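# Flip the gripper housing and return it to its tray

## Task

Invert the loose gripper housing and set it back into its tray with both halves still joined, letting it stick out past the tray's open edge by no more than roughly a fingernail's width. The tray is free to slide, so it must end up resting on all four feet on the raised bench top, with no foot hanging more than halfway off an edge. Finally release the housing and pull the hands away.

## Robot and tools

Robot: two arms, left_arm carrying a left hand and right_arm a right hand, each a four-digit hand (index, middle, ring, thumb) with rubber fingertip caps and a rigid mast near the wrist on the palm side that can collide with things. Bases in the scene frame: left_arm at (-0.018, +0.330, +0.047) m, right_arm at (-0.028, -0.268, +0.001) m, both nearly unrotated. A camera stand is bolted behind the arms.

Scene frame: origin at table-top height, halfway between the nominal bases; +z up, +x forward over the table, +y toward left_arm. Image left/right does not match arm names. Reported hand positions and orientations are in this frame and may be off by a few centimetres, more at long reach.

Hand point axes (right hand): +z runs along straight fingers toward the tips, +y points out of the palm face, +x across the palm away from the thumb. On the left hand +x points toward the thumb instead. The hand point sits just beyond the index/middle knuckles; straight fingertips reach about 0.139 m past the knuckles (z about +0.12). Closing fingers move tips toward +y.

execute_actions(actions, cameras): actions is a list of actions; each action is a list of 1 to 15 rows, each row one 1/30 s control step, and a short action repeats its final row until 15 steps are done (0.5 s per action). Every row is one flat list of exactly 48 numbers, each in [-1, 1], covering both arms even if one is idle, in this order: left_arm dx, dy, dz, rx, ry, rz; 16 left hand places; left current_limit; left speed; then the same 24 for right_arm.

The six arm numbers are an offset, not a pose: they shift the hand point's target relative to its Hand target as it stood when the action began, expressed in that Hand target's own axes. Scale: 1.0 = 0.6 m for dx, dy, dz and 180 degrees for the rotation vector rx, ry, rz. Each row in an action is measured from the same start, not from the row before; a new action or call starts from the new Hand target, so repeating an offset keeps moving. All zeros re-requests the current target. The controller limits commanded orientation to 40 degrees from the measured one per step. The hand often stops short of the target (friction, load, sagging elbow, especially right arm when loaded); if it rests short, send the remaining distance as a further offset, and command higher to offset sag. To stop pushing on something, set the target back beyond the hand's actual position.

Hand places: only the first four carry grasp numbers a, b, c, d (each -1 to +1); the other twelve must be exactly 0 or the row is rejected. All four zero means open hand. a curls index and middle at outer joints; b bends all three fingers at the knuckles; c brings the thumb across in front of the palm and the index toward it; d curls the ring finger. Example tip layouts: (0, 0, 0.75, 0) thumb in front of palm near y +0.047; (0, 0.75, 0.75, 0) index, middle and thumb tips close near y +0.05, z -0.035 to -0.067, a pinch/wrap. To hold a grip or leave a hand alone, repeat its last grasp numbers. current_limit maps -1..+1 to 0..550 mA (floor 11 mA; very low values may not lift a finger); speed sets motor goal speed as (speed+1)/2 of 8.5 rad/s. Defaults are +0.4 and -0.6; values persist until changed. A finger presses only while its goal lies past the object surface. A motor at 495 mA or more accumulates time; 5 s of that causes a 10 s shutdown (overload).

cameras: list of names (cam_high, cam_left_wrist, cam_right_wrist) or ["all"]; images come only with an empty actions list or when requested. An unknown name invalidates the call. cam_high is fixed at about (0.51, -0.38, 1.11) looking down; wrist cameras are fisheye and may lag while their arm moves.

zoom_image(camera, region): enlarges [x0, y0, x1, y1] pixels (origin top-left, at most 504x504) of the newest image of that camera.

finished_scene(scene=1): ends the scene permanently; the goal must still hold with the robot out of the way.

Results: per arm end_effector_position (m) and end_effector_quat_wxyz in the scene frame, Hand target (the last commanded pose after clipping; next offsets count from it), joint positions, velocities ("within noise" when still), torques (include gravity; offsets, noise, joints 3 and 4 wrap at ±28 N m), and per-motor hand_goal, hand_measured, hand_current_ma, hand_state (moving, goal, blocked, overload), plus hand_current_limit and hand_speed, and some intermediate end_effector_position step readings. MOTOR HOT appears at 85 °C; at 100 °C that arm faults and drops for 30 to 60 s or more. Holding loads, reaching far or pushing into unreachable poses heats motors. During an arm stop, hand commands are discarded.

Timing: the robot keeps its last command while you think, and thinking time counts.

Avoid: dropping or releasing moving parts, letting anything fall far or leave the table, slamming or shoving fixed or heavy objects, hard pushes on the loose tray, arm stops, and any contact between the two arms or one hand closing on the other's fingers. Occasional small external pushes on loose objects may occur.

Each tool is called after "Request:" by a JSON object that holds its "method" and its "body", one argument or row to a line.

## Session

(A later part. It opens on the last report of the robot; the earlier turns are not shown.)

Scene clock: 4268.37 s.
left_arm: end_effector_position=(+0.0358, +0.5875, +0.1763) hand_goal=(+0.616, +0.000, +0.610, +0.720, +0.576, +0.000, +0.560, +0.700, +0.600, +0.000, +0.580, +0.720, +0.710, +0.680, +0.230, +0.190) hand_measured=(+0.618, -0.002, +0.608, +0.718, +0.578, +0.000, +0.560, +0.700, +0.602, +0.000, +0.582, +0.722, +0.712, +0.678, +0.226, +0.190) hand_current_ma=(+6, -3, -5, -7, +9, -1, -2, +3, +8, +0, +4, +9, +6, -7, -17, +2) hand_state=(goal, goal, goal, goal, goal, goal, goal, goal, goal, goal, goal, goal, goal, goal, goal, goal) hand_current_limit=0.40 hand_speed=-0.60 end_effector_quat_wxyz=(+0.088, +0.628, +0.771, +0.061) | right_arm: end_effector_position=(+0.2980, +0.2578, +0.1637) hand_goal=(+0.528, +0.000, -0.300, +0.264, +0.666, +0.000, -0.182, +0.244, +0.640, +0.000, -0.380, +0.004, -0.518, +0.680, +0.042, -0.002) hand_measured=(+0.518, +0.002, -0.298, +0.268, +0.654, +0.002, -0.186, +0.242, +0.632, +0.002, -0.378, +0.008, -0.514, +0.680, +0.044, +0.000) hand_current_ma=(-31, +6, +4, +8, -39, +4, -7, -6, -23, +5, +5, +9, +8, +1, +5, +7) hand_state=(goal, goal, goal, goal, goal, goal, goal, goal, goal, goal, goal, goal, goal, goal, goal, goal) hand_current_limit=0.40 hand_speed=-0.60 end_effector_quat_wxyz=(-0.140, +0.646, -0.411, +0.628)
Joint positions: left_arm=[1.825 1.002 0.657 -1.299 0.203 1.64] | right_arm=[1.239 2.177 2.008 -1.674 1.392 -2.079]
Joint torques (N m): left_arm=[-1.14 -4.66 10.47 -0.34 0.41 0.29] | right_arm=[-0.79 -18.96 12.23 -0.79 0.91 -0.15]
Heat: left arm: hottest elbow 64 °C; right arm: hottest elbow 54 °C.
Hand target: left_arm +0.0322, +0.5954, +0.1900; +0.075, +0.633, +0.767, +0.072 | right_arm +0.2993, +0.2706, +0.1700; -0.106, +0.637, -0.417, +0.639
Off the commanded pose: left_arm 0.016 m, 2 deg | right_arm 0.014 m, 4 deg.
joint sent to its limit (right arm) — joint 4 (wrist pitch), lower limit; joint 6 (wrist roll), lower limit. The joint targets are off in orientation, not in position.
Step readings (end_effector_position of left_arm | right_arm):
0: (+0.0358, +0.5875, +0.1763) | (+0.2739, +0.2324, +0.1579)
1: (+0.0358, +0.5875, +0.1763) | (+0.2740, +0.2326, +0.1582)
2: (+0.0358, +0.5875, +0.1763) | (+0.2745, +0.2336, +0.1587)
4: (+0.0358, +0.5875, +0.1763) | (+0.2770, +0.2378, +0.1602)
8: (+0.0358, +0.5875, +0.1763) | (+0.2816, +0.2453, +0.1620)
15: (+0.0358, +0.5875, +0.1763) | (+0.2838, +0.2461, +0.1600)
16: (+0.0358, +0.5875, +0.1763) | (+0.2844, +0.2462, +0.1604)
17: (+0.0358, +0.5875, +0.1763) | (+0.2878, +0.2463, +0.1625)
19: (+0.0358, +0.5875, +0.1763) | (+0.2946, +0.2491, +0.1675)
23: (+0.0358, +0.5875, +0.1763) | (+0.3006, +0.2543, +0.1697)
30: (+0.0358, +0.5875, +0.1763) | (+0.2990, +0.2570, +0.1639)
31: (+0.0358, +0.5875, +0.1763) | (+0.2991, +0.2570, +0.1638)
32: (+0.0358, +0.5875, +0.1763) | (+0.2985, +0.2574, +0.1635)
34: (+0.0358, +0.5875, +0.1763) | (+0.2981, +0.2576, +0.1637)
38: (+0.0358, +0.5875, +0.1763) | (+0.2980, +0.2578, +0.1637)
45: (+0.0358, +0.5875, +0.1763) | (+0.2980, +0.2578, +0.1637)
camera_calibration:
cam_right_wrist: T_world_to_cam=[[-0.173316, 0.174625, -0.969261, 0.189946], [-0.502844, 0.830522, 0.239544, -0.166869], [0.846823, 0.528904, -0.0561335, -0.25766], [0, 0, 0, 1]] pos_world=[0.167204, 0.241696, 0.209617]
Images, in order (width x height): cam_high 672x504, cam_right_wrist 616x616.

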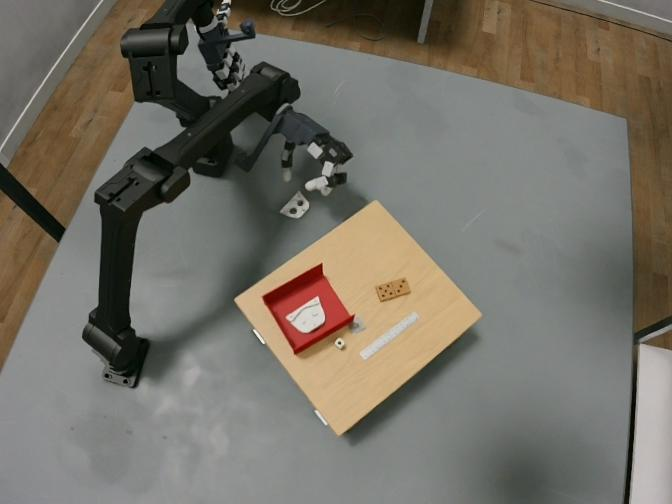

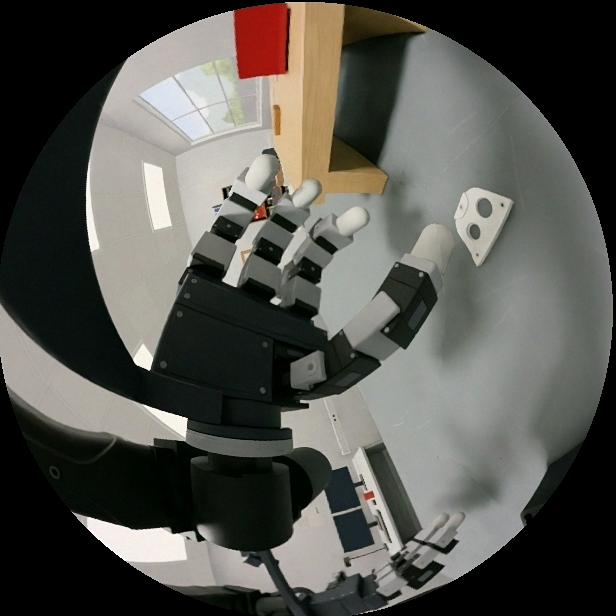

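Request:
{"method": "execute_actions", "body": {
  "actions": [
    [[0,0,0,0,0,0,0,0.1,0,0,0,0,0,0,0,0,0,0,0,0,0,0,0.4,-0.6,0.0024,0.005,-0.0109,0.0236,0.0236,0,0.15,0.05,0.75,0.0,0,0,0,0,0,0,0,0,0,0,0,0,0.4,-0.6]],
    [[0,0,0,0,0,0,0,0.1,0,0,0,0,0,0,0,0,0,0,0,0,0,0,0.4,-0.6,-0.035,0.035,0.005,0,0,0,0.15,0.05,0.75,0.0,0,0,0,0,0,0,0,0,0,0,0,0,0.4,-0.6]],
    [[0,0,0,0,0,0,0,0.1,0,0,0,0,0,0,0,0,0,0,0,0,0,0,0.4,-0.6,-0.035,0.035,0.005,0,0,0,0.15,0.05,0.75,0.0,0,0,0,0,0,0,0,0,0,0,0,0,0.4,-0.6]],
    [[0,0,0,0,0,0,0,0.1,0,0,0,0,0,0,0,0,0,0,0,0,0,0,0.4,-0.6,0,0,0,0,0,0,0.15,0.05,0.75,0.0,0,0,0,0,0,0,0,0,0,0,0,0,0.4,-0.6]]
  ],
  "cameras": ["cam_high","cam_right_wrist"]
}}

Scene clock: 4346.57 s.
left_arm: end_effector_position=(+0.0358, +0.5875, +0.1763) hand_goal=(+0.616, +0.000, +0.610, +0.720, +0.576, +0.000, +0.560, +0.700, +0.600, +0.000, +0.580, +0.720, +0.710, +0.680, +0.230, +0.190) hand_measured=(+0.618, -0.002, +0.608, +0.718, +0.578, +0.000, +0.560, +0.700, +0.602, +0.000, +0.582, +0.722, +0.712, +0.678, +0.226, +0.190) hand_current_ma=(+6, -3, -5, -7, +9, -1, -2, +3, +8, +0, +4, +9, +6, -7, -17, +2) hand_state=(goal, goal, goal, goal, goal, goal, goal, goal, goal, goal, goal, goal, goal, goal, goal, goal) hand_current_limit=0.40 hand_speed=-0.60 end_effector_quat_wxyz=(+0.088, +0.628, +0.771, +0.061) | right_arm: end_effector_position=(+0.2913, +0.2681, +0.1182) hand_goal=(+0.436, +0.000, +0.048, +0.568, +0.626, +0.000, +0.330, +0.708, +0.878, +0.000, +0.580, +0.696, -0.550, +0.680, +0.042, +0.046) hand_measured=(+0.432, +0.002, +0.044, +0.564, +0.622, +0.002, +0.324, +0.704, +0.862, +0.002, +0.574, +0.692, -0.536, +0.680, +0.044, +0.044) hand_current_ma=(-8, +6, -11, -8, -12, +4, -15, -8, -55, +5, -18, -9, +42, +1, +5, -5) hand_state=(goal, goal, goal, goal, goal, goal, goal, goal, goal, goal, goal, goal, goal, goal, goal, goal) hand_current_limit=0.40 hand_speed=-0.60 end_effector_quat_wxyz=(-0.148, +0.639, -0.380, +0.653)
Joint positions: left_arm=[1.825 1.002 0.657 -1.299 0.203 1.64] | right_arm=[1.267 2.255 1.984 -1.674 1.459 -2.005]
Joint torques (N m): left_arm=[-0.56 -4.66 10.36 -0.13 0.35 0.25] | right_arm=[-1.32 -19.43 8.1 -0.88 0.82 0.04]
Heat: left arm: hottest elbow 65 °C; right arm: hottest elbow 64 °C.
Hand target: left_arm +0.0322, +0.5954, +0.1900; +0.075, +0.633, +0.767, +0.072 | right_arm +0.2934, +0.2669, +0.1105; -0.113, +0.609, -0.397, +0.677
Off the commanded pose: left_arm 0.016 m, 2 deg | right_arm 0.008 m, 6 deg.
joint sent to its limit (right arm) — joint 4 (wrist pitch), lower limit. The joint targets are off in orientation, not in position.
Step readings (end_effector_position of left_arm | right_arm):
0: (+0.0358, +0.5875, +0.1763) | (+0.2980, +0.2578, +0.1637)
1: (+0.0358, +0.5875, +0.1763) | (+0.2983, +0.2578, +0.1641)
2: (+0.0358, +0.5875, +0.1763) | (+0.2991, +0.2584, +0.1661)
4: (+0.0358, +0.5875, +0.1763) | (+0.3005, +0.2597, +0.1701)
8: (+0.0358, +0.5875, +0.1763) | (+0.2984, +0.2631, +0.1741)
15: (+0.0358, +0.5875, +0.1763) | (+0.2925, +0.2671, +0.1750)
16: (+0.0358, +0.5875, +0.1763) | (+0.2923, +0.2673, +0.1750)
17: (+0.0358, +0.5875, +0.1763) | (+0.2921, +0.2675, +0.1745)
19: (+0.0358, +0.5875, +0.1763) | (+0.2922, +0.2677, +0.1731)
23: (+0.0358, +0.5875, +0.1763) | (+0.2925, +0.2688, +0.1638)
30: (+0.0358, +0.5875, +0.1763) | (+0.2920, +0.2684, +0.1488)
31: (+0.0358, +0.5875, +0.1763) | (+0.2919, +0.2685, +0.1480)
32: (+0.0358, +0.5875, +0.1763) | (+0.2920, +0.2686, +0.1468)
34: (+0.0358, +0.5875, +0.1763) | (+0.2919, +0.2685, +0.1445)
38: (+0.0358, +0.5875, +0.1763) | (+0.2917, +0.2680, +0.1343)
45: (+0.0358, +0.5875, +0.1763) | (+0.2913, +0.2678, +0.1189)
46: (+0.0358, +0.5875, +0.1763) | (+0.2913, +0.2678, +0.1184)
47: (+0.0358, +0.5875, +0.1763) | (+0.2913, +0.2679, +0.1183)
49: (+0.0358, +0.5875, +0.1763) | (+0.2913, +0.2679, +0.1183)
53: (+0.0358, +0.5875, +0.1763) | (+0.2913, +0.2680, +0.1182)
60: (+0.0358, +0.5875, +0.1763) | (+0.2913, +0.2681, +0.1182)
camera_calibration:
cam_right_wrist: T_world_to_cam=[[-0.12431, 0.124125, -0.984449, 0.143894], [-0.546099, 0.819805, 0.172323, -0.144404], [0.828446, 0.559029, -0.0341256, -0.265327], [0, 0, 0, 1]] pos_world=[0.158838, 0.248848, 0.157486]
Images, in order (width x height): cam_high 672x504, cam_right_wrist 616x616.

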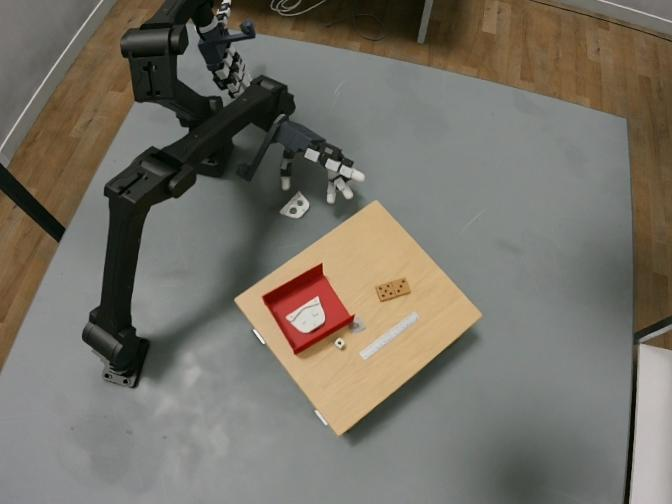

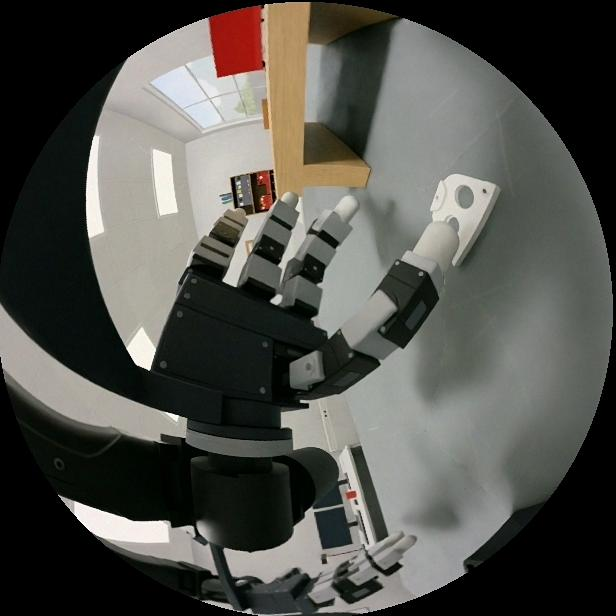

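Request:
{"method": "zoom_image", "body": {
  "camera": "cam_right_wrist",
  "region": [390, 140, 530, 280]
}}

Scaled by 3.600 from the camera's 616x616 image, which has a finer 880x880 frame.

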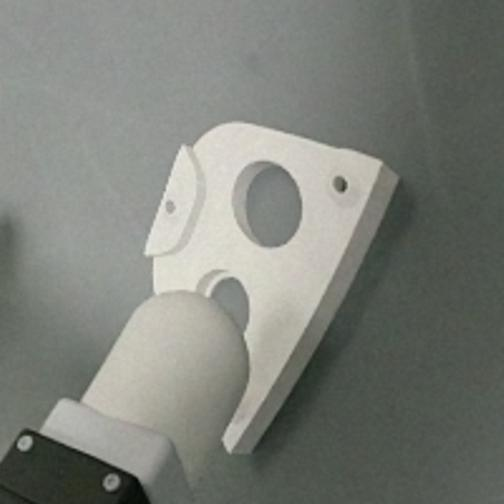

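Request:
{"method": "execute_actions", "body": {
  "actions": [
    [[0,0,0,0,0,0,0,0.1,0,0,0,0,0,0,0,0,0,0,0,0,0,0,0.4,-0.6,-0.03,0.0285,0.0045,0,0,0,0.15,0.05,0.75,0.0,0,0,0,0,0,0,0,0,0,0,0,0,0.4,-0.6]],
    [[0,0,0,0,0,0,0,0.1,0,0,0,0,0,0,0,0,0,0,0,0,0,0,0.4,-0.6,-0.018,0.017,0.0025,0,0,0,0.15,0.05,0.75,0.0,0,0,0,0,0,0,0,0,0,0,0,0,0.4,-0.6]],
    [[0,0,0,0,0,0,0,0.1,0,0,0,0,0,0,0,0,0,0,0,0,0,0,0.4,-0.6,0,0,0,0,0,0,0.15,0.05,0.75,0.0,0,0,0,0,0,0,0,0,0,0,0,0,0.4,-0.6]]
  ],
  "cameras": ["cam_high","cam_right_wrist"]
}}

Request:
{"method": "zoom_image", "body": {
  "camera": "cam_right_wrist",
  "region": [380, 110, 520, 250]
}}

Request:
{"method": "zoom_image", "body": {
  "camera": "cam_high",
  "region": [240, 130, 400, 250]
}}

Scene clock: 4369.67 s.
left_arm: end_effector_position=(+0.0358, +0.5875, +0.1763) hand_goal=(+0.616, +0.000, +0.610, +0.720, +0.576, +0.000, +0.560, +0.700, +0.600, +0.000, +0.580, +0.720, +0.710, +0.680, +0.230, +0.190) hand_measured=(+0.618, -0.002, +0.608, +0.718, +0.578, +0.000, +0.560, +0.700, +0.602, +0.000, +0.582, +0.722, +0.712, +0.678, +0.226, +0.190) hand_current_ma=(+6, -3, -5, -7, +9, -1, -2, +3, +8, +0, +4, +9, +6, -7, -17, +2) hand_state=(goal, goal, goal, goal, goal, goal, goal, goal, goal, goal, goal, goal, goal, goal, goal, goal) hand_current_limit=0.40 hand_speed=-0.60 end_effector_quat_wxyz=(+0.088, +0.628, +0.771, +0.061) | right_arm: end_effector_position=(+0.2923, +0.2690, +0.0825) hand_goal=(+0.436, +0.000, +0.048, +0.568, +0.626, +0.000, +0.330, +0.708, +0.878, +0.000, +0.580, +0.696, -0.550, +0.680, +0.042, +0.046) hand_measured=(+0.432, +0.002, +0.044, +0.564, +0.622, +0.002, +0.324, +0.704, +0.862, +0.002, +0.574, +0.692, -0.536, +0.680, +0.044, +0.044) hand_current_ma=(-8, +6, -10, -8, -12, +4, -15, -8, -55, +5, -17, -9, +42, +1, +5, -5) hand_state=(goal, goal, goal, goal, goal, goal, goal, goal, goal, goal, goal, goal, goal, goal, goal, goal) hand_current_limit=0.40 hand_speed=-0.60 end_effector_quat_wxyz=(-0.148, +0.635, -0.385, +0.653)
Joint positions: left_arm=[1.825 1.002 0.657 -1.299 0.203 1.64] | right_arm=[1.265 2.308 1.977 -1.674 1.456 -1.938]
Joint torques (N m): left_arm=[-0.38 -4.37 10.47 -0.28 0.38 0.25] | right_arm=[-1.32 -19.25 7.64 -0.9 0.78 0.01]
Heat: left arm: hottest elbow 65 °C; right arm: hottest elbow 59 °C.
Hand target: left_arm +0.0322, +0.5954, +0.1900; +0.075, +0.633, +0.767, +0.072 | right_arm +0.2950, +0.2655, +0.0705; -0.113, +0.609, -0.397, +0.677
Off the commanded pose: left_arm 0.016 m, 2 deg | right_arm 0.013 m, 6 deg.
joint sent to its limit (right arm) — joint 4 (wrist pitch), lower limit. The joint targets are off in orientation, not in position.
Step readings (end_effector_position of left_arm | right_arm):
0: (+0.0358, +0.5875, +0.1763) | (+0.2913, +0.2681, +0.1182)
1: (+0.0358, +0.5875, +0.1763) | (+0.2913, +0.2681, +0.1182)
2: (+0.0358, +0.5875, +0.1763) | (+0.2914, +0.2683, +0.1178)
4: (+0.0358, +0.5875, +0.1763) | (+0.2915, +0.2689, +0.1163)
8: (+0.0358, +0.5875, +0.1763) | (+0.2916, +0.2694, +0.1086)
15: (+0.0358, +0.5875, +0.1763) | (+0.2915, +0.2682, +0.0952)
16: (+0.0358, +0.5875, +0.1763) | (+0.2915, +0.2682, +0.0945)
17: (+0.0358, +0.5875, +0.1763) | (+0.2916, +0.2683, +0.0939)
19: (+0.0358, +0.5875, +0.1763) | (+0.2919, +0.2686, +0.0928)
23: (+0.0358, +0.5875, +0.1763) | (+0.2924, +0.2688, +0.0890)
30: (+0.0358, +0.5875, +0.1763) | (+0.2923, +0.2689, +0.0828)
31: (+0.0358, +0.5875, +0.1763) | (+0.2923, +0.2689, +0.0828)
32: (+0.0358, +0.5875, +0.1763) | (+0.2923, +0.2689, +0.0825)
34: (+0.0358, +0.5875, +0.1763) | (+0.2923, +0.2689, +0.0825)
38: (+0.0358, +0.5875, +0.1763) | (+0.2923, +0.2689, +0.0825)
45: (+0.0358, +0.5875, +0.1763) | (+0.2923, +0.2690, +0.0825)
camera_calibration:
cam_right_wrist: T_world_to_cam=[[-0.120738, 0.132842, -0.983756, 0.105357], [-0.538208, 0.823948, 0.177318, -0.142348], [0.834119, 0.550874, -0.0279852, -0.267873], [0, 0, 0, 1]] pos_world=[0.159546, 0.250856, 0.12139]
Images, in order (width x height): cam_high 672x504, cam_right_wrist 616x616.

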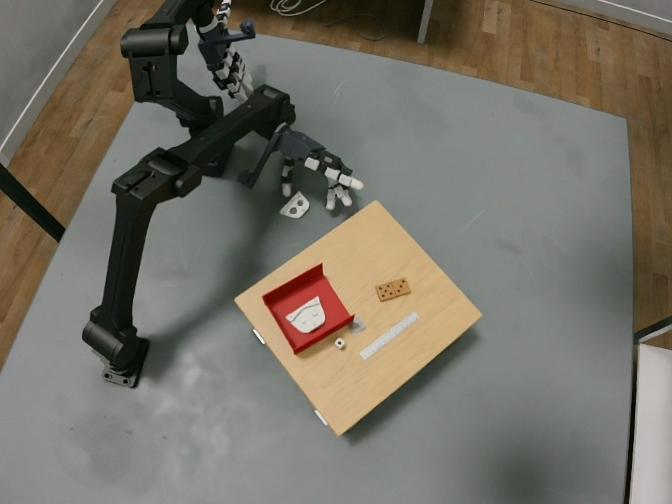

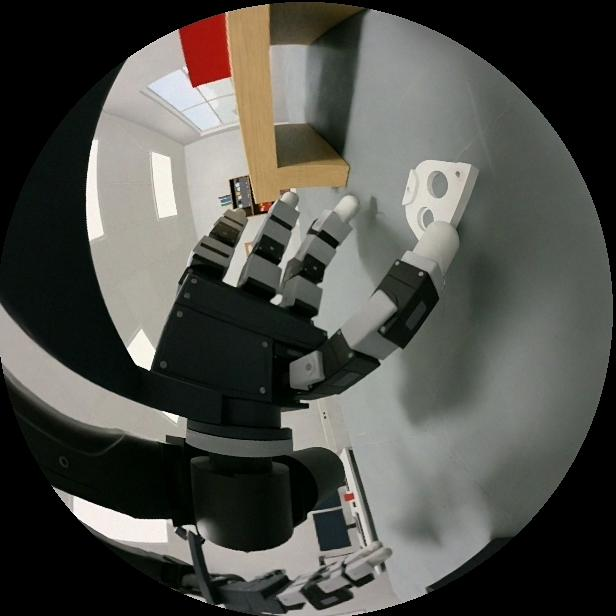

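Scaled by 3.600 from the camera's 616x616 image, which has a finer 880x880 frame.

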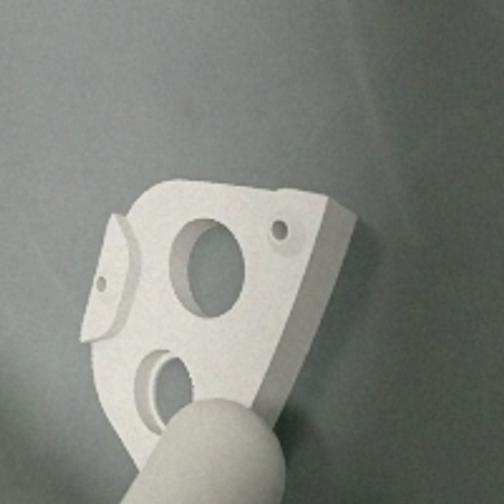

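Scaled by 3.150 from the camera's 672x504 image, which has a finer 960x720 frame.

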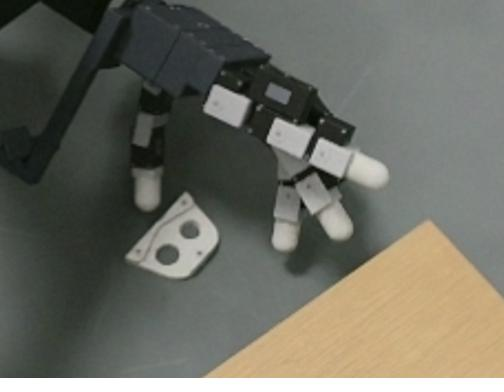

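Request:
{"method": "execute_actions", "body": {
  "actions": [
    [[0,0,0,0,0,0,0,0.1,0,0,0,0,0,0,0,0,0,0,0,0,0,0,0.4,-0.6,0.0075,0.008,-0.0046,0.0192,0.0199,0,0.1,0.05,0.75,0.0,0,0,0,0,0,0,0,0,0,0,0,0,0.4,-0.6]],
    [[0,0,0,0,0,0,0,0.1,0,0,0,0,0,0,0,0,0,0,0,0,0,0,0.4,-0.6,-0.0119,0.0115,0.0015,0,0,0,0.1,0.2,0.75,0.0,0,0,0,0,0,0,0,0,0,0,0,0,0.4,-0.6]],
    [[0,0,0,0,0,0,0,0.1,0,0,0,0,0,0,0,0,0,0,0,0,0,0,0.4,-0.6,0,0,0,0,0,0,0.1,0.25,0.75,0.0,0,0,0,0,0,0,0,0,0,0,0,0,0.4,-0.6]]
  ],
  "cameras": ["cam_high","cam_right_wrist"]
}}

Request:
{"method": "zoom_image", "body": {
  "camera": "cam_right_wrist",
  "region": [340, 80, 500, 240]
}}

Request:
{"method": "zoom_image", "body": {
  "camera": "cam_high",
  "region": [240, 130, 400, 250]
}}

Scene clock: 4403.57 s.
left_arm: end_effector_position=(+0.0358, +0.5875, +0.1763) hand_goal=(+0.616, +0.000, +0.610, +0.720, +0.576, +0.000, +0.560, +0.700, +0.600, +0.000, +0.580, +0.720, +0.710, +0.680, +0.230, +0.190) hand_measured=(+0.618, -0.002, +0.608, +0.718, +0.578, +0.000, +0.560, +0.700, +0.602, +0.000, +0.582, +0.722, +0.712, +0.678, +0.226, +0.190) hand_current_ma=(+6, -3, -5, -7, +9, -1, -2, +3, +8, +0, +4, +9, +6, -7, -17, +2) hand_state=(goal, goal, goal, goal, goal, goal, goal, goal, goal, goal, goal, goal, goal, goal, goal, goal) hand_current_limit=0.40 hand_speed=-0.60 end_effector_quat_wxyz=(+0.088, +0.628, +0.771, +0.061) | right_arm: end_effector_position=(+0.2943, +0.2603, +0.0732) hand_goal=(+0.160, +0.000, +0.152, +0.656, +0.288, +0.000, +0.370, +0.780, +0.572, +0.000, +0.580, +0.740, -0.554, +0.680, +0.042, +0.092) hand_measured=(+0.158, +0.002, +0.148, +0.652, +0.284, +0.002, +0.372, +0.776, +0.568, +0.002, +0.574, +0.736, -0.548, +0.680, +0.044, +0.090) hand_current_ma=(-5, +6, -10, -8, -8, +4, +3, -7, -13, +5, -13, -10, +18, +1, +5, -5) hand_state=(goal, goal, goal, goal, goal, goal, goal, goal, goal, goal, goal, goal, goal, goal, goal, goal) hand_current_limit=0.40 hand_speed=-0.60 end_effector_quat_wxyz=(-0.159, +0.625, -0.367, +0.670)
Joint positions: left_arm=[1.825 1.002 0.657 -1.299 0.203 1.64] | right_arm=[1.267 2.308 1.921 -1.674 1.514 -1.886]
Joint torques (N m): left_arm=[-0.62 -4.19 10.4 -0.2 0.45 0.24] | right_arm=[-0.32 -18.9 7.3 -1.05 0.78 0]
Heat: left arm: hottest elbow 64 °C; right arm: hottest elbow 54 °C.
Hand target: left_arm +0.0322, +0.5954, +0.1900; +0.075, +0.633, +0.767, +0.072 | right_arm +0.2909, +0.2599, +0.0610; -0.119, +0.584, -0.380, +0.708
Off the commanded pose: left_arm 0.016 m, 2 deg | right_arm 0.013 m, 8 deg.
joint sent to its limit (right arm) — joint 4 (wrist pitch), lower limit. The joint targets are off in orientation, not in position.
Step readings (end_effector_position of left_arm | right_arm):
0: (+0.0358, +0.5875, +0.1763) | (+0.2923, +0.2690, +0.0825)
1: (+0.0358, +0.5875, +0.1763) | (+0.2924, +0.2689, +0.0825)
2: (+0.0358, +0.5875, +0.1763) | (+0.2935, +0.2683, +0.0828)
4: (+0.0358, +0.5875, +0.1763) | (+0.2955, +0.2660, +0.0822)
8: (+0.0358, +0.5875, +0.1763) | (+0.2942, +0.2588, +0.0749)
15: (+0.0358, +0.5875, +0.1763) | (+0.2937, +0.2588, +0.0739)
16: (+0.0358, +0.5875, +0.1763) | (+0.2938, +0.2588, +0.0738)
17: (+0.0358, +0.5875, +0.1763) | (+0.2940, +0.2590, +0.0740)
19: (+0.0358, +0.5875, +0.1763) | (+0.2941, +0.2593, +0.0738)
23: (+0.0358, +0.5875, +0.1763) | (+0.2942, +0.2597, +0.0735)
30: (+0.0358, +0.5875, +0.1763) | (+0.2942, +0.2600, +0.0733)
31: (+0.0358, +0.5875, +0.1763) | (+0.2942, +0.2600, +0.0733)
32: (+0.0358, +0.5875, +0.1763) | (+0.2943, +0.2601, +0.0734)
34: (+0.0358, +0.5875, +0.1763) | (+0.2943, +0.2602, +0.0733)
38: (+0.0358, +0.5875, +0.1763) | (+0.2943, +0.2602, +0.0733)
45: (+0.0358, +0.5875, +0.1763) | (+0.2943, +0.2603, +0.0732)
camera_calibration:
cam_right_wrist: T_world_to_cam=[[-0.0740241, 0.110876, -0.991074, 0.0901284], [-0.566125, 0.813472, 0.133291, -0.118295], [0.820989, 0.570938, 0.00255307, -0.268678], [0, 0, 0, 1]] pos_world=[0.160284, 0.239635, 0.105777]
Images, in order (width x height): cam_high 672x504, cam_right_wrist 616x616.

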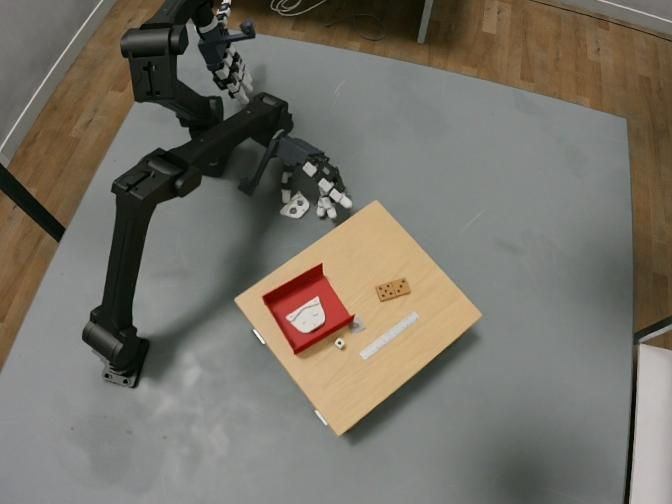

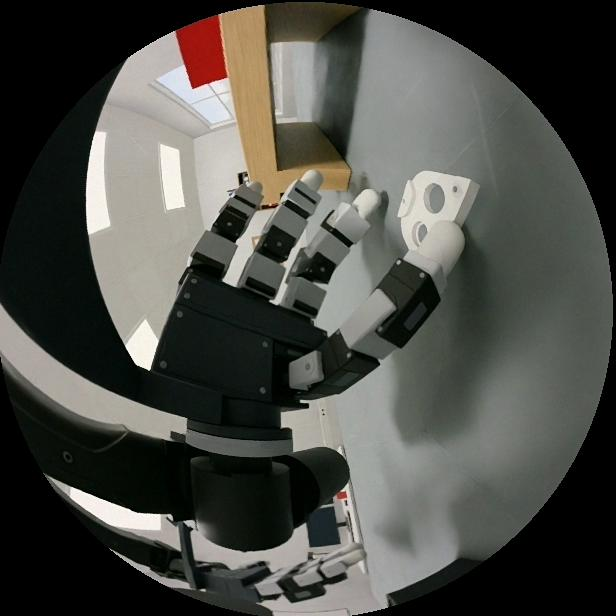

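Scaled by 3.150 from the camera's 616x616 image, which has a finer 880x880 frame.

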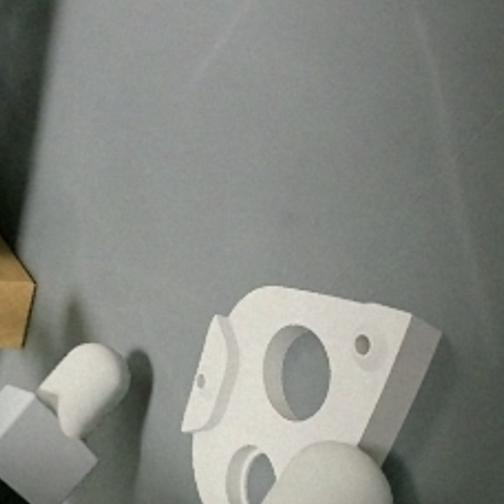

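Scaled by 3.150 from the camera's 672x504 image, which has a finer 960x720 frame.

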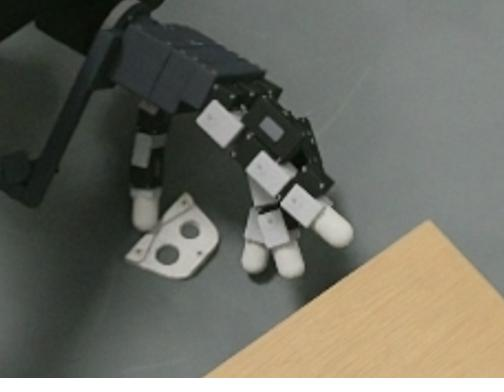

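Request:
{"method": "execute_actions", "body": {
  "actions": [
    [[0,0,0,0,0,0,0,0.1,0,0,0,0,0,0,0,0,0,0,0,0,0,0,0.4,-0.6,-0.002,-0.001,-0.0149,0,0,0,0.1,0.25,0.75,0.0,0,0,0,0,0,0,0,0,0,0,0,0,0.4,-0.6]],
    [[0,0,0,0,0,0,0,0.1,0,0,0,0,0,0,0,0,0,0,0,0,0,0,0.4,-0.6,-0.0072,0.0069,0.0005,0,0,0,0.1,0.33,0.75,0.0,0,0,0,0,0,0,0,0,0,0,0,0,0.4,-0.6]],
    [[0,0,0,0,0,0,0,0.1,0,0,0,0,0,0,0,0,0,0,0,0,0,0,0.4,-0.6,0,0,0,0,0,0,0.1,0.36,0.75,0.0,0,0,0,0,0,0,0,0,0,0,0,0,0.4,-0.6]]
  ],
  "cameras": ["cam_high","cam_right_wrist"]
}}

Request:
{"method": "zoom_image", "body": {
  "camera": "cam_right_wrist",
  "region": [340, 80, 500, 240]
}}

Request:
{"method": "zoom_image", "body": {
  "camera": "cam_high",
  "region": [240, 130, 400, 250]
}}

Scene clock: 4422.33 s.
left_arm: end_effector_position=(+0.0358, +0.5875, +0.1763) hand_goal=(+0.616, +0.000, +0.610, +0.720, +0.576, +0.000, +0.560, +0.700, +0.600, +0.000, +0.580, +0.720, +0.710, +0.680, +0.230, +0.190) hand_measured=(+0.618, -0.002, +0.608, +0.718, +0.578, +0.000, +0.560, +0.700, +0.602, +0.000, +0.582, +0.722, +0.712, +0.678, +0.226, +0.190) hand_current_ma=(+6, -3, -5, -7, +9, -1, -2, +3, +8, +0, +4, +9, +6, -7, -17, +2) hand_state=(goal, goal, goal, goal, goal, goal, goal, goal, goal, goal, goal, goal, goal, goal, goal, goal) hand_current_limit=0.40 hand_speed=-0.60 end_effector_quat_wxyz=(+0.088, +0.628, +0.771, +0.061) | right_arm: end_effector_position=(+0.2865, +0.2648, +0.0689) hand_goal=(+0.012, +0.000, +0.186, +0.678, +0.096, +0.000, +0.348, +0.780, +0.408, +0.000, +0.580, +0.762, -0.554, +0.680, +0.042, +0.114) hand_measured=(+0.032, -0.002, +0.188, +0.678, +0.094, +0.002, +0.350, +0.778, +0.404, +0.002, +0.576, +0.758, -0.548, +0.680, +0.044, +0.112) hand_current_ma=(+71, -3, +3, -1, -4, +4, +4, -7, -11, +5, -12, -9, +18, +1, +5, -5) hand_state=(blocked, goal, goal, goal, goal, goal, goal, goal, goal, goal, goal, goal, goal, goal, goal, goal) hand_current_limit=0.40 hand_speed=-0.60 end_effector_quat_wxyz=(-0.164, +0.627, -0.365, +0.668)
Joint positions: left_arm=[1.825 1.002 0.657 -1.299 0.203 1.64] | right_arm=[1.282 2.314 1.921 -1.674 1.51 -1.878]
Joint torques (N m): left_arm=[-0.97 -4.42 10.35 -0.16 0.4 0.22] | right_arm=[-0.32 -18.84 7.47 -1.11 0.63 -0.07]
Heat: left arm: hottest elbow 64 °C; right arm: hottest elbow 52 °C.
Hand target: left_arm +0.0322, +0.5954, +0.1900; +0.075, +0.633, +0.767, +0.072 | right_arm +0.2836, +0.2643, +0.0541; -0.119, +0.584, -0.379, +0.708
Off the commanded pose: left_arm 0.016 m, 2 deg | right_arm 0.015 m, 9 deg.
joint sent to its limit (right arm) — joint 4 (wrist pitch), lower limit. The joint targets are off in orientation, not in position.
Step readings (end_effector_position of left_arm | right_arm):
0: (+0.0358, +0.5875, +0.1763) | (+0.2943, +0.2603, +0.0732)
1: (+0.0358, +0.5875, +0.1763) | (+0.2943, +0.2603, +0.0732)
2: (+0.0358, +0.5875, +0.1763) | (+0.2939, +0.2605, +0.0732)
4: (+0.0358, +0.5875, +0.1763) | (+0.2928, +0.2609, +0.0728)
8: (+0.0358, +0.5875, +0.1763) | (+0.2901, +0.2622, +0.0725)
15: (+0.0358, +0.5875, +0.1763) | (+0.2868, +0.2641, +0.0724)
16: (+0.0358, +0.5875, +0.1763) | (+0.2866, +0.2642, +0.0724)
17: (+0.0358, +0.5875, +0.1763) | (+0.2864, +0.2644, +0.0721)
19: (+0.0358, +0.5875, +0.1763) | (+0.2864, +0.2645, +0.0721)
23: (+0.0358, +0.5875, +0.1763) | (+0.2863, +0.2644, +0.0693)
30: (+0.0358, +0.5875, +0.1763) | (+0.2863, +0.2646, +0.0687)
31: (+0.0358, +0.5875, +0.1763) | (+0.2863, +0.2646, +0.0687)
32: (+0.0358, +0.5875, +0.1763) | (+0.2864, +0.2647, +0.0688)
34: (+0.0358, +0.5875, +0.1763) | (+0.2865, +0.2648, +0.0688)
38: (+0.0358, +0.5875, +0.1763) | (+0.2865, +0.2648, +0.0689)
45: (+0.0358, +0.5875, +0.1763) | (+0.2865, +0.2648, +0.0689)
camera_calibration:
cam_right_wrist: T_world_to_cam=[[-0.0774651, 0.112526, -0.990625, 0.0852799], [-0.575593, 0.806247, 0.136593, -0.121417], [0.814059, 0.580778, 0.00231303, -0.265405], [0, 0, 0, 1]] pos_world=[0.152775, 0.242437, 0.101679]
Images, in order (width x height): cam_high 672x504, cam_right_wrist 616x616.

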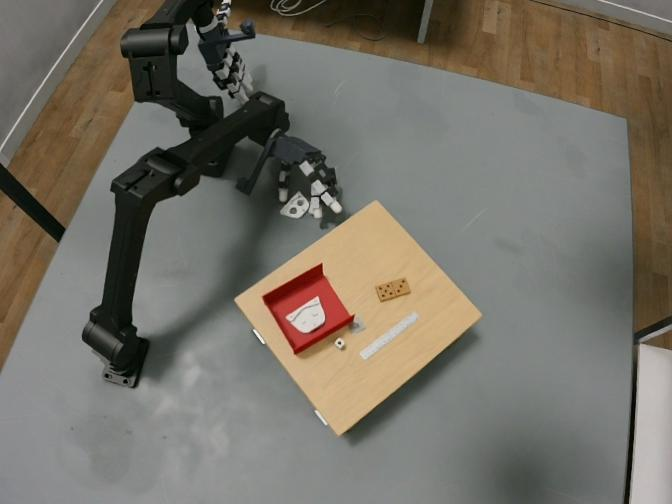

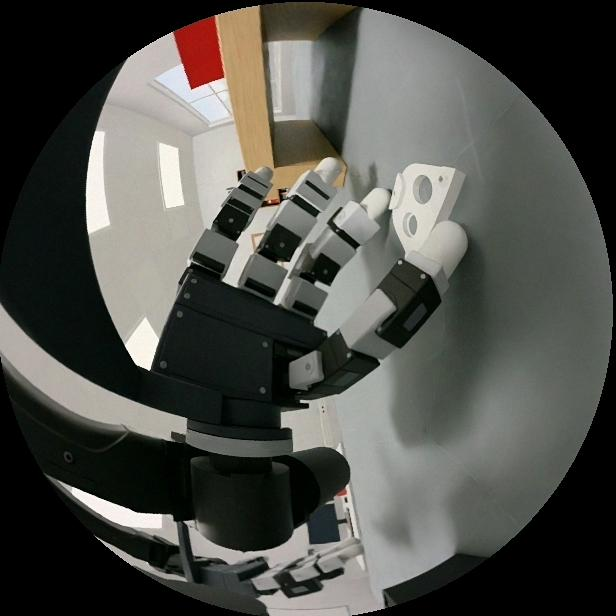

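Scaled by 3.150 from the camera's 616x616 image, which has a finer 880x880 frame.

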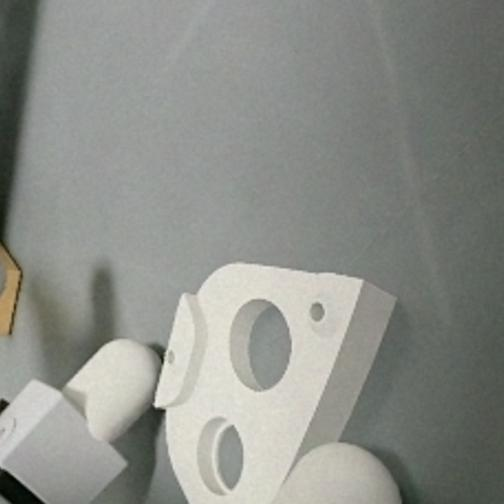

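Scaled by 3.150 from the camera's 672x504 image, which has a finer 960x720 frame.

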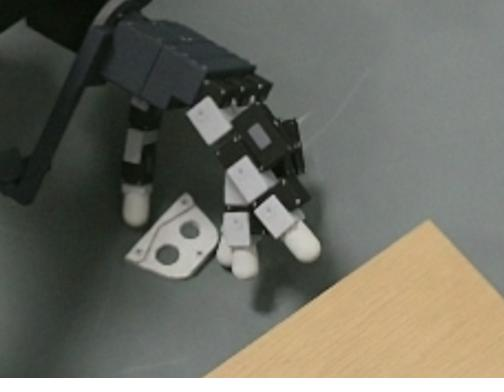

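Request:
{"method": "execute_actions", "body": {
  "actions": [
    [[0,0,0,0,0,0,0,0.1,0,0,0,0,0,0,0,0,0,0,0,0,0,0,0.4,-0.6,0,0,0.0083,0,0,0,0.1,0.36,0.75,0.0,0,0,0,0,0,0,0,0,0,0,0,0,0.4,-0.6]],
    [[0,0,0,0,0,0,0,0.1,0,0,0,0,0,0,0,0,0,0,0,0,0,0,0.4,-0.6,0,0,0,0,0,0,0.1,0.41,0.75,0.0,0,0,0,0,0,0,0,0,0,0,0,0,0.4,-0.6]],
    [[0,0,0,0,0,0,0,0.1,0,0,0,0,0,0,0,0,0,0,0,0,0,0,0.4,-0.6,0,0,0,0,0,0,0.1,0.45,0.75,0.0,0,0,0,0,0,0,0,0,0,0,0,0,0.4,-0.6]]
  ],
  "cameras": ["cam_high","cam_right_wrist"]
}}

Request:
{"method": "zoom_image", "body": {
  "camera": "cam_right_wrist",
  "region": [340, 80, 500, 240]
}}

Request:
{"method": "zoom_image", "body": {
  "camera": "cam_high",
  "region": [240, 130, 400, 250]
}}

Scene clock: 4433.63 s.
left_arm: end_effector_position=(+0.0358, +0.5875, +0.1763) hand_goal=(+0.616, +0.000, +0.610, +0.720, +0.576, +0.000, +0.560, +0.700, +0.600, +0.000, +0.580, +0.720, +0.710, +0.680, +0.230, +0.190) hand_measured=(+0.618, -0.002, +0.608, +0.718, +0.578, +0.000, +0.560, +0.700, +0.602, +0.000, +0.582, +0.722, +0.712, +0.678, +0.226, +0.190) hand_current_ma=(+6, -3, -5, -7, +9, -1, -2, +3, +8, +0, +4, +9, +6, -7, -17, +2) hand_state=(goal, goal, goal, goal, goal, goal, goal, goal, goal, goal, goal, goal, goal, goal, goal, goal) hand_current_limit=0.40 hand_speed=-0.60 end_effector_quat_wxyz=(+0.088, +0.628, +0.771, +0.061) | right_arm: end_effector_position=(+0.2886, +0.2649, +0.0701) hand_goal=(-0.110, +0.000, +0.212, +0.696, -0.062, +0.000, +0.330, +0.780, +0.272, +0.000, +0.580, +0.780, -0.554, +0.680, +0.042, +0.132) hand_measured=(-0.054, -0.008, +0.224, +0.702, -0.062, +0.002, +0.332, +0.778, +0.268, +0.002, +0.576, +0.776, -0.548, +0.680, +0.044, +0.130) hand_current_ma=(+228, -17, +36, +18, -2, +4, +5, -7, -10, +5, -11, -9, +18, +1, +5, -5) hand_state=(blocked, goal, goal, goal, goal, goal, goal, goal, goal, goal, goal, goal, goal, goal, goal, goal) hand_current_limit=0.40 hand_speed=-0.60 end_effector_quat_wxyz=(-0.166, +0.625, -0.363, +0.671)
Joint positions: left_arm=[1.825 1.002 0.657 -1.299 0.203 1.64] | right_arm=[1.28 2.314 1.921 -1.674 1.519 -1.876]
Joint torques (N m): left_arm=[-0.79 -4.48 10.22 -0.34 0.38 0.26] | right_arm=[-0.85 -19.08 7.51 -1.1 0.45 -0.09]
Heat: left arm: hottest elbow 64 °C; right arm: hottest elbow 51 °C.
Hand target: left_arm +0.0322, +0.5954, +0.1900; +0.075, +0.633, +0.767, +0.072 | right_arm +0.2882, +0.2623, +0.0542; -0.119, +0.584, -0.380, +0.708
Off the commanded pose: left_arm 0.016 m, 2 deg | right_arm 0.016 m, 9 deg.
joint sent to its limit (right arm) — joint 4 (wrist pitch), lower limit. The joint targets are off in orientation, not in position.
Step readings (end_effector_position of left_arm | right_arm):
0: (+0.0358, +0.5875, +0.1763) | (+0.2865, +0.2648, +0.0689)
1: (+0.0358, +0.5875, +0.1763) | (+0.2866, +0.2648, +0.0689)
2: (+0.0358, +0.5875, +0.1763) | (+0.2866, +0.2649, +0.0690)
4: (+0.0358, +0.5875, +0.1763) | (+0.2867, +0.2649, +0.0691)
8: (+0.0358, +0.5875, +0.1763) | (+0.2868, +0.2650, +0.0691)
15: (+0.0358, +0.5875, +0.1763) | (+0.2868, +0.2650, +0.0692)
16: (+0.0358, +0.5875, +0.1763) | (+0.2868, +0.2650, +0.0692)
17: (+0.0358, +0.5875, +0.1763) | (+0.2870, +0.2651, +0.0694)
19: (+0.0358, +0.5875, +0.1763) | (+0.2872, +0.2652, +0.0696)
23: (+0.0358, +0.5875, +0.1763) | (+0.2880, +0.2650, +0.0698)
30: (+0.0358, +0.5875, +0.1763) | (+0.2880, +0.2650, +0.0698)
31: (+0.0358, +0.5875, +0.1763) | (+0.2880, +0.2650, +0.0698)
32: (+0.0358, +0.5875, +0.1763) | (+0.2881, +0.2651, +0.0699)
34: (+0.0358, +0.5875, +0.1763) | (+0.2883, +0.2650, +0.0700)
38: (+0.0358, +0.5875, +0.1763) | (+0.2886, +0.2649, +0.0701)
45: (+0.0358, +0.5875, +0.1763) | (+0.2886, +0.2649, +0.0701)
camera_calibration:
cam_right_wrist: T_world_to_cam=[[-0.0697277, 0.11253, -0.991199, 0.084414], [-0.578475, 0.804936, 0.132077, -0.118926], [0.812714, 0.582593, 0.00896928, -0.267612], [0, 0, 0, 1]] pos_world=[0.154582, 0.242137, 0.101779]
Images, in order (width x height): cam_high 672x504, cam_right_wrist 616x616.

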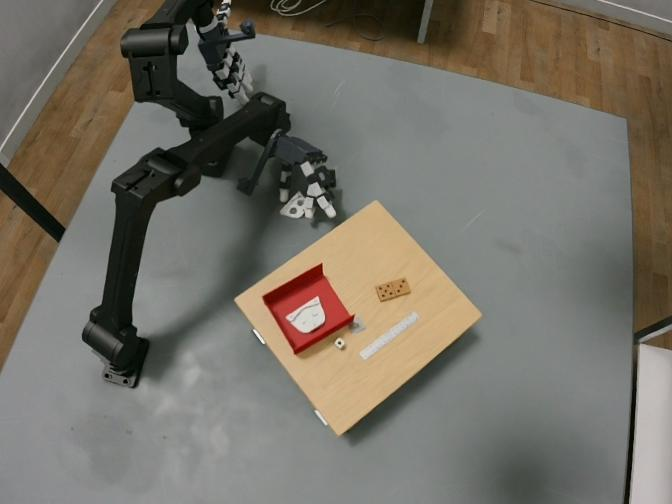

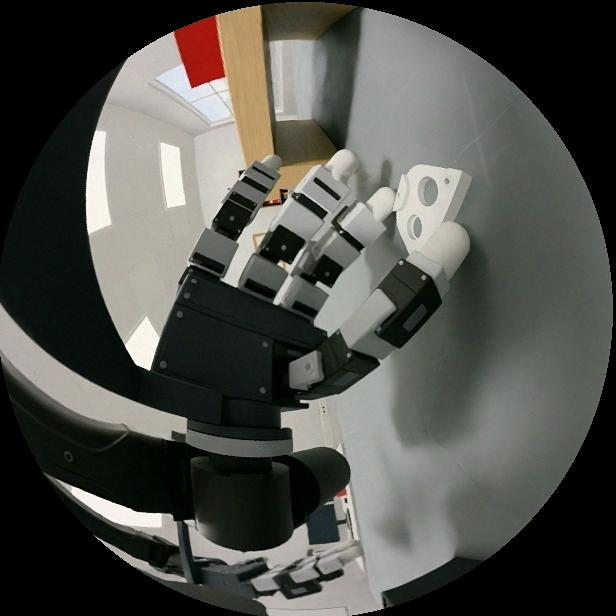

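Scaled by 3.150 from the camera's 616x616 image, which has a finer 880x880 frame.

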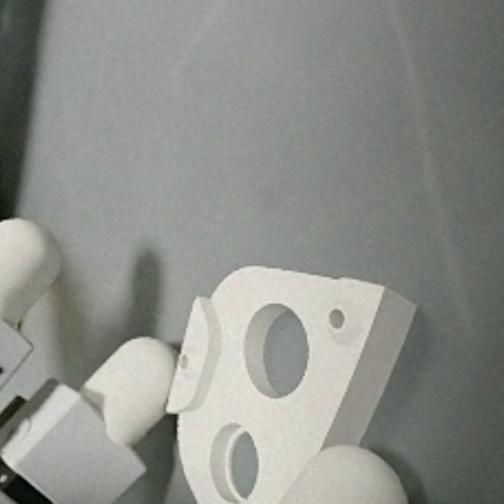

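Scaled by 3.150 from the camera's 672x504 image, which has a finer 960x720 frame.

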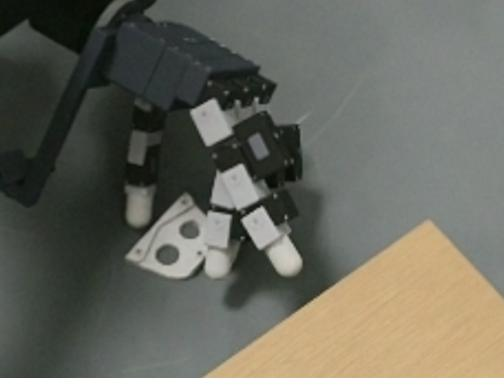

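Request:
{"method": "execute_actions", "body": {
  "actions": [
    [[0,0,0,0,0,0,0,0.1,0,0,0,0,0,0,0,0,0,0,0,0,0,0,0.4,-0.6,0,0,0,0,0,0,0.1,0.2,0.75,0.0,0,0,0,0,0,0,0,0,0,0,0,0,0.4,-0.6]],
    [[0,0,0,0,0,0,0,0.1,0,0,0,0,0,0,0,0,0,0,0,0,0,0,0.4,-0.6,0.0148,0.0161,-0.0006,0,0,0,0.1,0.2,0.75,0.0,0,0,0,0,0,0,0,0,0,0,0,0,0.4,-0.6]],
    [[0,0,0,0,0,0,0,0.1,0,0,0,0,0,0,0,0,0,0,0,0,0,0,0.4,-0.6,0.0111,0.0195,-0.0006,0,0,0,0.1,0.2,0.75,0.0,0,0,0,0,0,0,0,0,0,0,0,0,0.4,-0.6]],
    [[0,0,0,0,0,0,0,0.1,0,0,0,0,0,0,0,0,0,0,0,0,0,0,0.4,-0.6,0,0,0,0,0,0,0.1,0.2,0.75,0.0,0,0,0,0,0,0,0,0,0,0,0,0,0.4,-0.6]]
  ],
  "cameras": ["cam_high","cam_right_wrist"]
}}

Request:
{"method": "zoom_image", "body": {
  "camera": "cam_right_wrist",
  "region": [340, 80, 500, 240]
}}

Request:
{"method": "zoom_image", "body": {
  "camera": "cam_high",
  "region": [240, 130, 400, 250]
}}

Scene clock: 4460.10 s.
left_arm: end_effector_position=(+0.0358, +0.5875, +0.1763) hand_goal=(+0.616, +0.000, +0.610, +0.720, +0.576, +0.000, +0.560, +0.700, +0.600, +0.000, +0.580, +0.720, +0.710, +0.680, +0.230, +0.190) hand_measured=(+0.618, -0.002, +0.608, +0.718, +0.578, +0.000, +0.560, +0.700, +0.602, +0.000, +0.582, +0.722, +0.712, +0.678, +0.226, +0.190) hand_current_ma=(+6, -3, -5, -7, +9, -1, -2, +3, +8, +0, +4, +9, +6, -7, -17, +2) hand_state=(goal, goal, goal, goal, goal, goal, goal, goal, goal, goal, goal, goal, goal, goal, goal, goal) hand_current_limit=0.40 hand_speed=-0.60 end_effector_quat_wxyz=(+0.088, +0.628, +0.771, +0.061) | right_arm: end_effector_position=(+0.2817, +0.2465, +0.0611) hand_goal=(+0.228, +0.000, +0.138, +0.646, +0.376, +0.000, +0.380, +0.780, +0.648, +0.000, +0.580, +0.730, -0.554, +0.680, +0.042, +0.082) hand_measured=(+0.222, +0.000, +0.138, +0.648, +0.364, +0.002, +0.376, +0.778, +0.632, +0.002, +0.576, +0.732, -0.564, +0.678, +0.028, +0.074) hand_current_ma=(-21, +1, +1, +5, -42, +4, -10, -7, -54, +5, -11, +7, -27, -6, -55, -31) hand_state=(goal, goal, goal, goal, goal, goal, goal, goal, goal, goal, goal, goal, goal, goal, goal, goal) hand_current_limit=0.40 hand_speed=-0.60 end_effector_quat_wxyz=(-0.165, +0.625, -0.366, +0.669)
Joint positions: left_arm=[1.825 1.002 0.657 -1.299 0.203 1.64] | right_arm=[1.282 2.284 1.836 -1.674 1.512 -1.817]
Joint torques (N m): left_arm=[-0.56 -4.01 10.63 -0.24 0.36 0.21] | right_arm=[-0.56 -19.96 5.48 -1.13 0.32 -0.05]
Heat: left arm: hottest elbow 64 °C; right arm: hottest elbow 50 °C.
Hand target: left_arm +0.0322, +0.5954, +0.1900; +0.075, +0.633, +0.767, +0.072 | right_arm +0.2772, +0.2385, +0.0514; -0.119, +0.584, -0.380, +0.708
Off the commanded pose: left_arm 0.016 m, 2 deg | right_arm 0.013 m, 9 deg.
joint sent to its limit (right arm) — joint 4 (wrist pitch), lower limit. The joint targets are off in orientation, not in position.
Step readings (end_effector_position of left_arm | right_arm):
0: (+0.0358, +0.5875, +0.1763) | (+0.2886, +0.2649, +0.0701)
1: (+0.0358, +0.5875, +0.1763) | (+0.2886, +0.2649, +0.0701)
2: (+0.0358, +0.5875, +0.1763) | (+0.2886, +0.2649, +0.0701)
4: (+0.0358, +0.5875, +0.1763) | (+0.2882, +0.2647, +0.0695)
8: (+0.0358, +0.5875, +0.1763) | (+0.2877, +0.2644, +0.0683)
15: (+0.0358, +0.5875, +0.1763) | (+0.2877, +0.2643, +0.0672)
16: (+0.0358, +0.5875, +0.1763) | (+0.2877, +0.2642, +0.0670)
17: (+0.0358, +0.5875, +0.1763) | (+0.2874, +0.2634, +0.0660)
19: (+0.0358, +0.5875, +0.1763) | (+0.2868, +0.2608, +0.0631)
23: (+0.0358, +0.5875, +0.1763) | (+0.2854, +0.2591, +0.0618)
30: (+0.0358, +0.5875, +0.1763) | (+0.2851, +0.2579, +0.0617)
31: (+0.0358, +0.5875, +0.1763) | (+0.2851, +0.2578, +0.0617)
32: (+0.0358, +0.5875, +0.1763) | (+0.2848, +0.2570, +0.0615)
34: (+0.0358, +0.5875, +0.1763) | (+0.2836, +0.2531, +0.0613)
38: (+0.0358, +0.5875, +0.1763) | (+0.2820, +0.2473, +0.0610)
45: (+0.0358, +0.5875, +0.1763) | (+0.2817, +0.2466, +0.0610)
46: (+0.0358, +0.5875, +0.1763) | (+0.2817, +0.2465, +0.0611)
47: (+0.0358, +0.5875, +0.1763) | (+0.2817, +0.2465, +0.0610)
49: (+0.0358, +0.5875, +0.1763) | (+0.2816, +0.2464, +0.0609)
53: (+0.0358, +0.5875, +0.1763) | (+0.2816, +0.2464, +0.0609)
60: (+0.0358, +0.5875, +0.1763) | (+0.2817, +0.2465, +0.0611)
camera_calibration:
cam_right_wrist: T_world_to_cam=[[-0.0725335, 0.117107, -0.990467, 0.076657], [-0.574801, 0.806664, 0.137469, -0.108716], [0.815072, 0.579292, 0.00880328, -0.251034], [0, 0, 0, 1]] pos_world=[0.147681, 0.224142, 0.0930812]
Images, in order (width x height): cam_high 672x504, cam_right_wrist 616x616.

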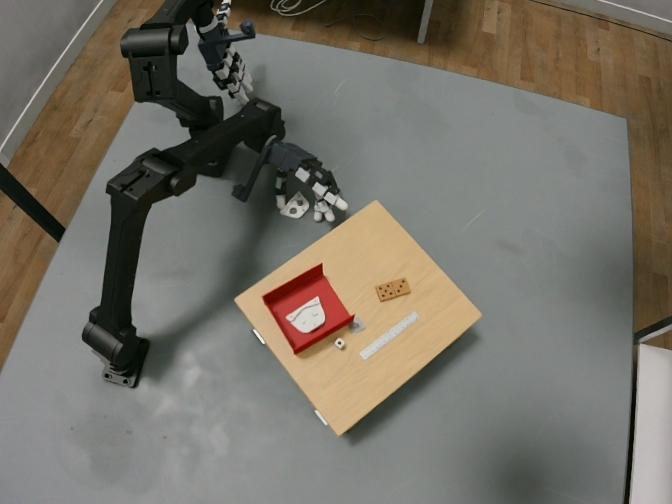

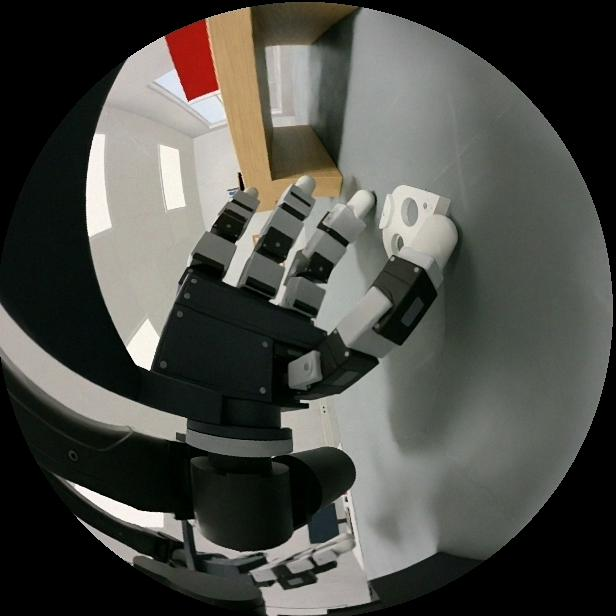

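Scaled by 3.150 from the camera's 616x616 image, which has a finer 880x880 frame.

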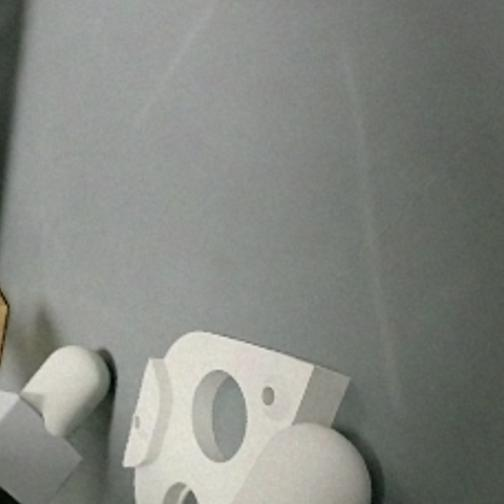

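Scaled by 3.150 from the camera's 672x504 image, which has a finer 960x720 frame.

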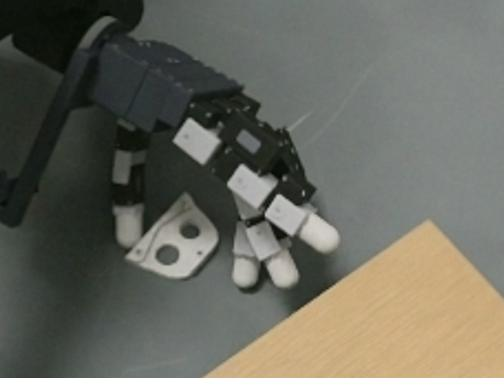

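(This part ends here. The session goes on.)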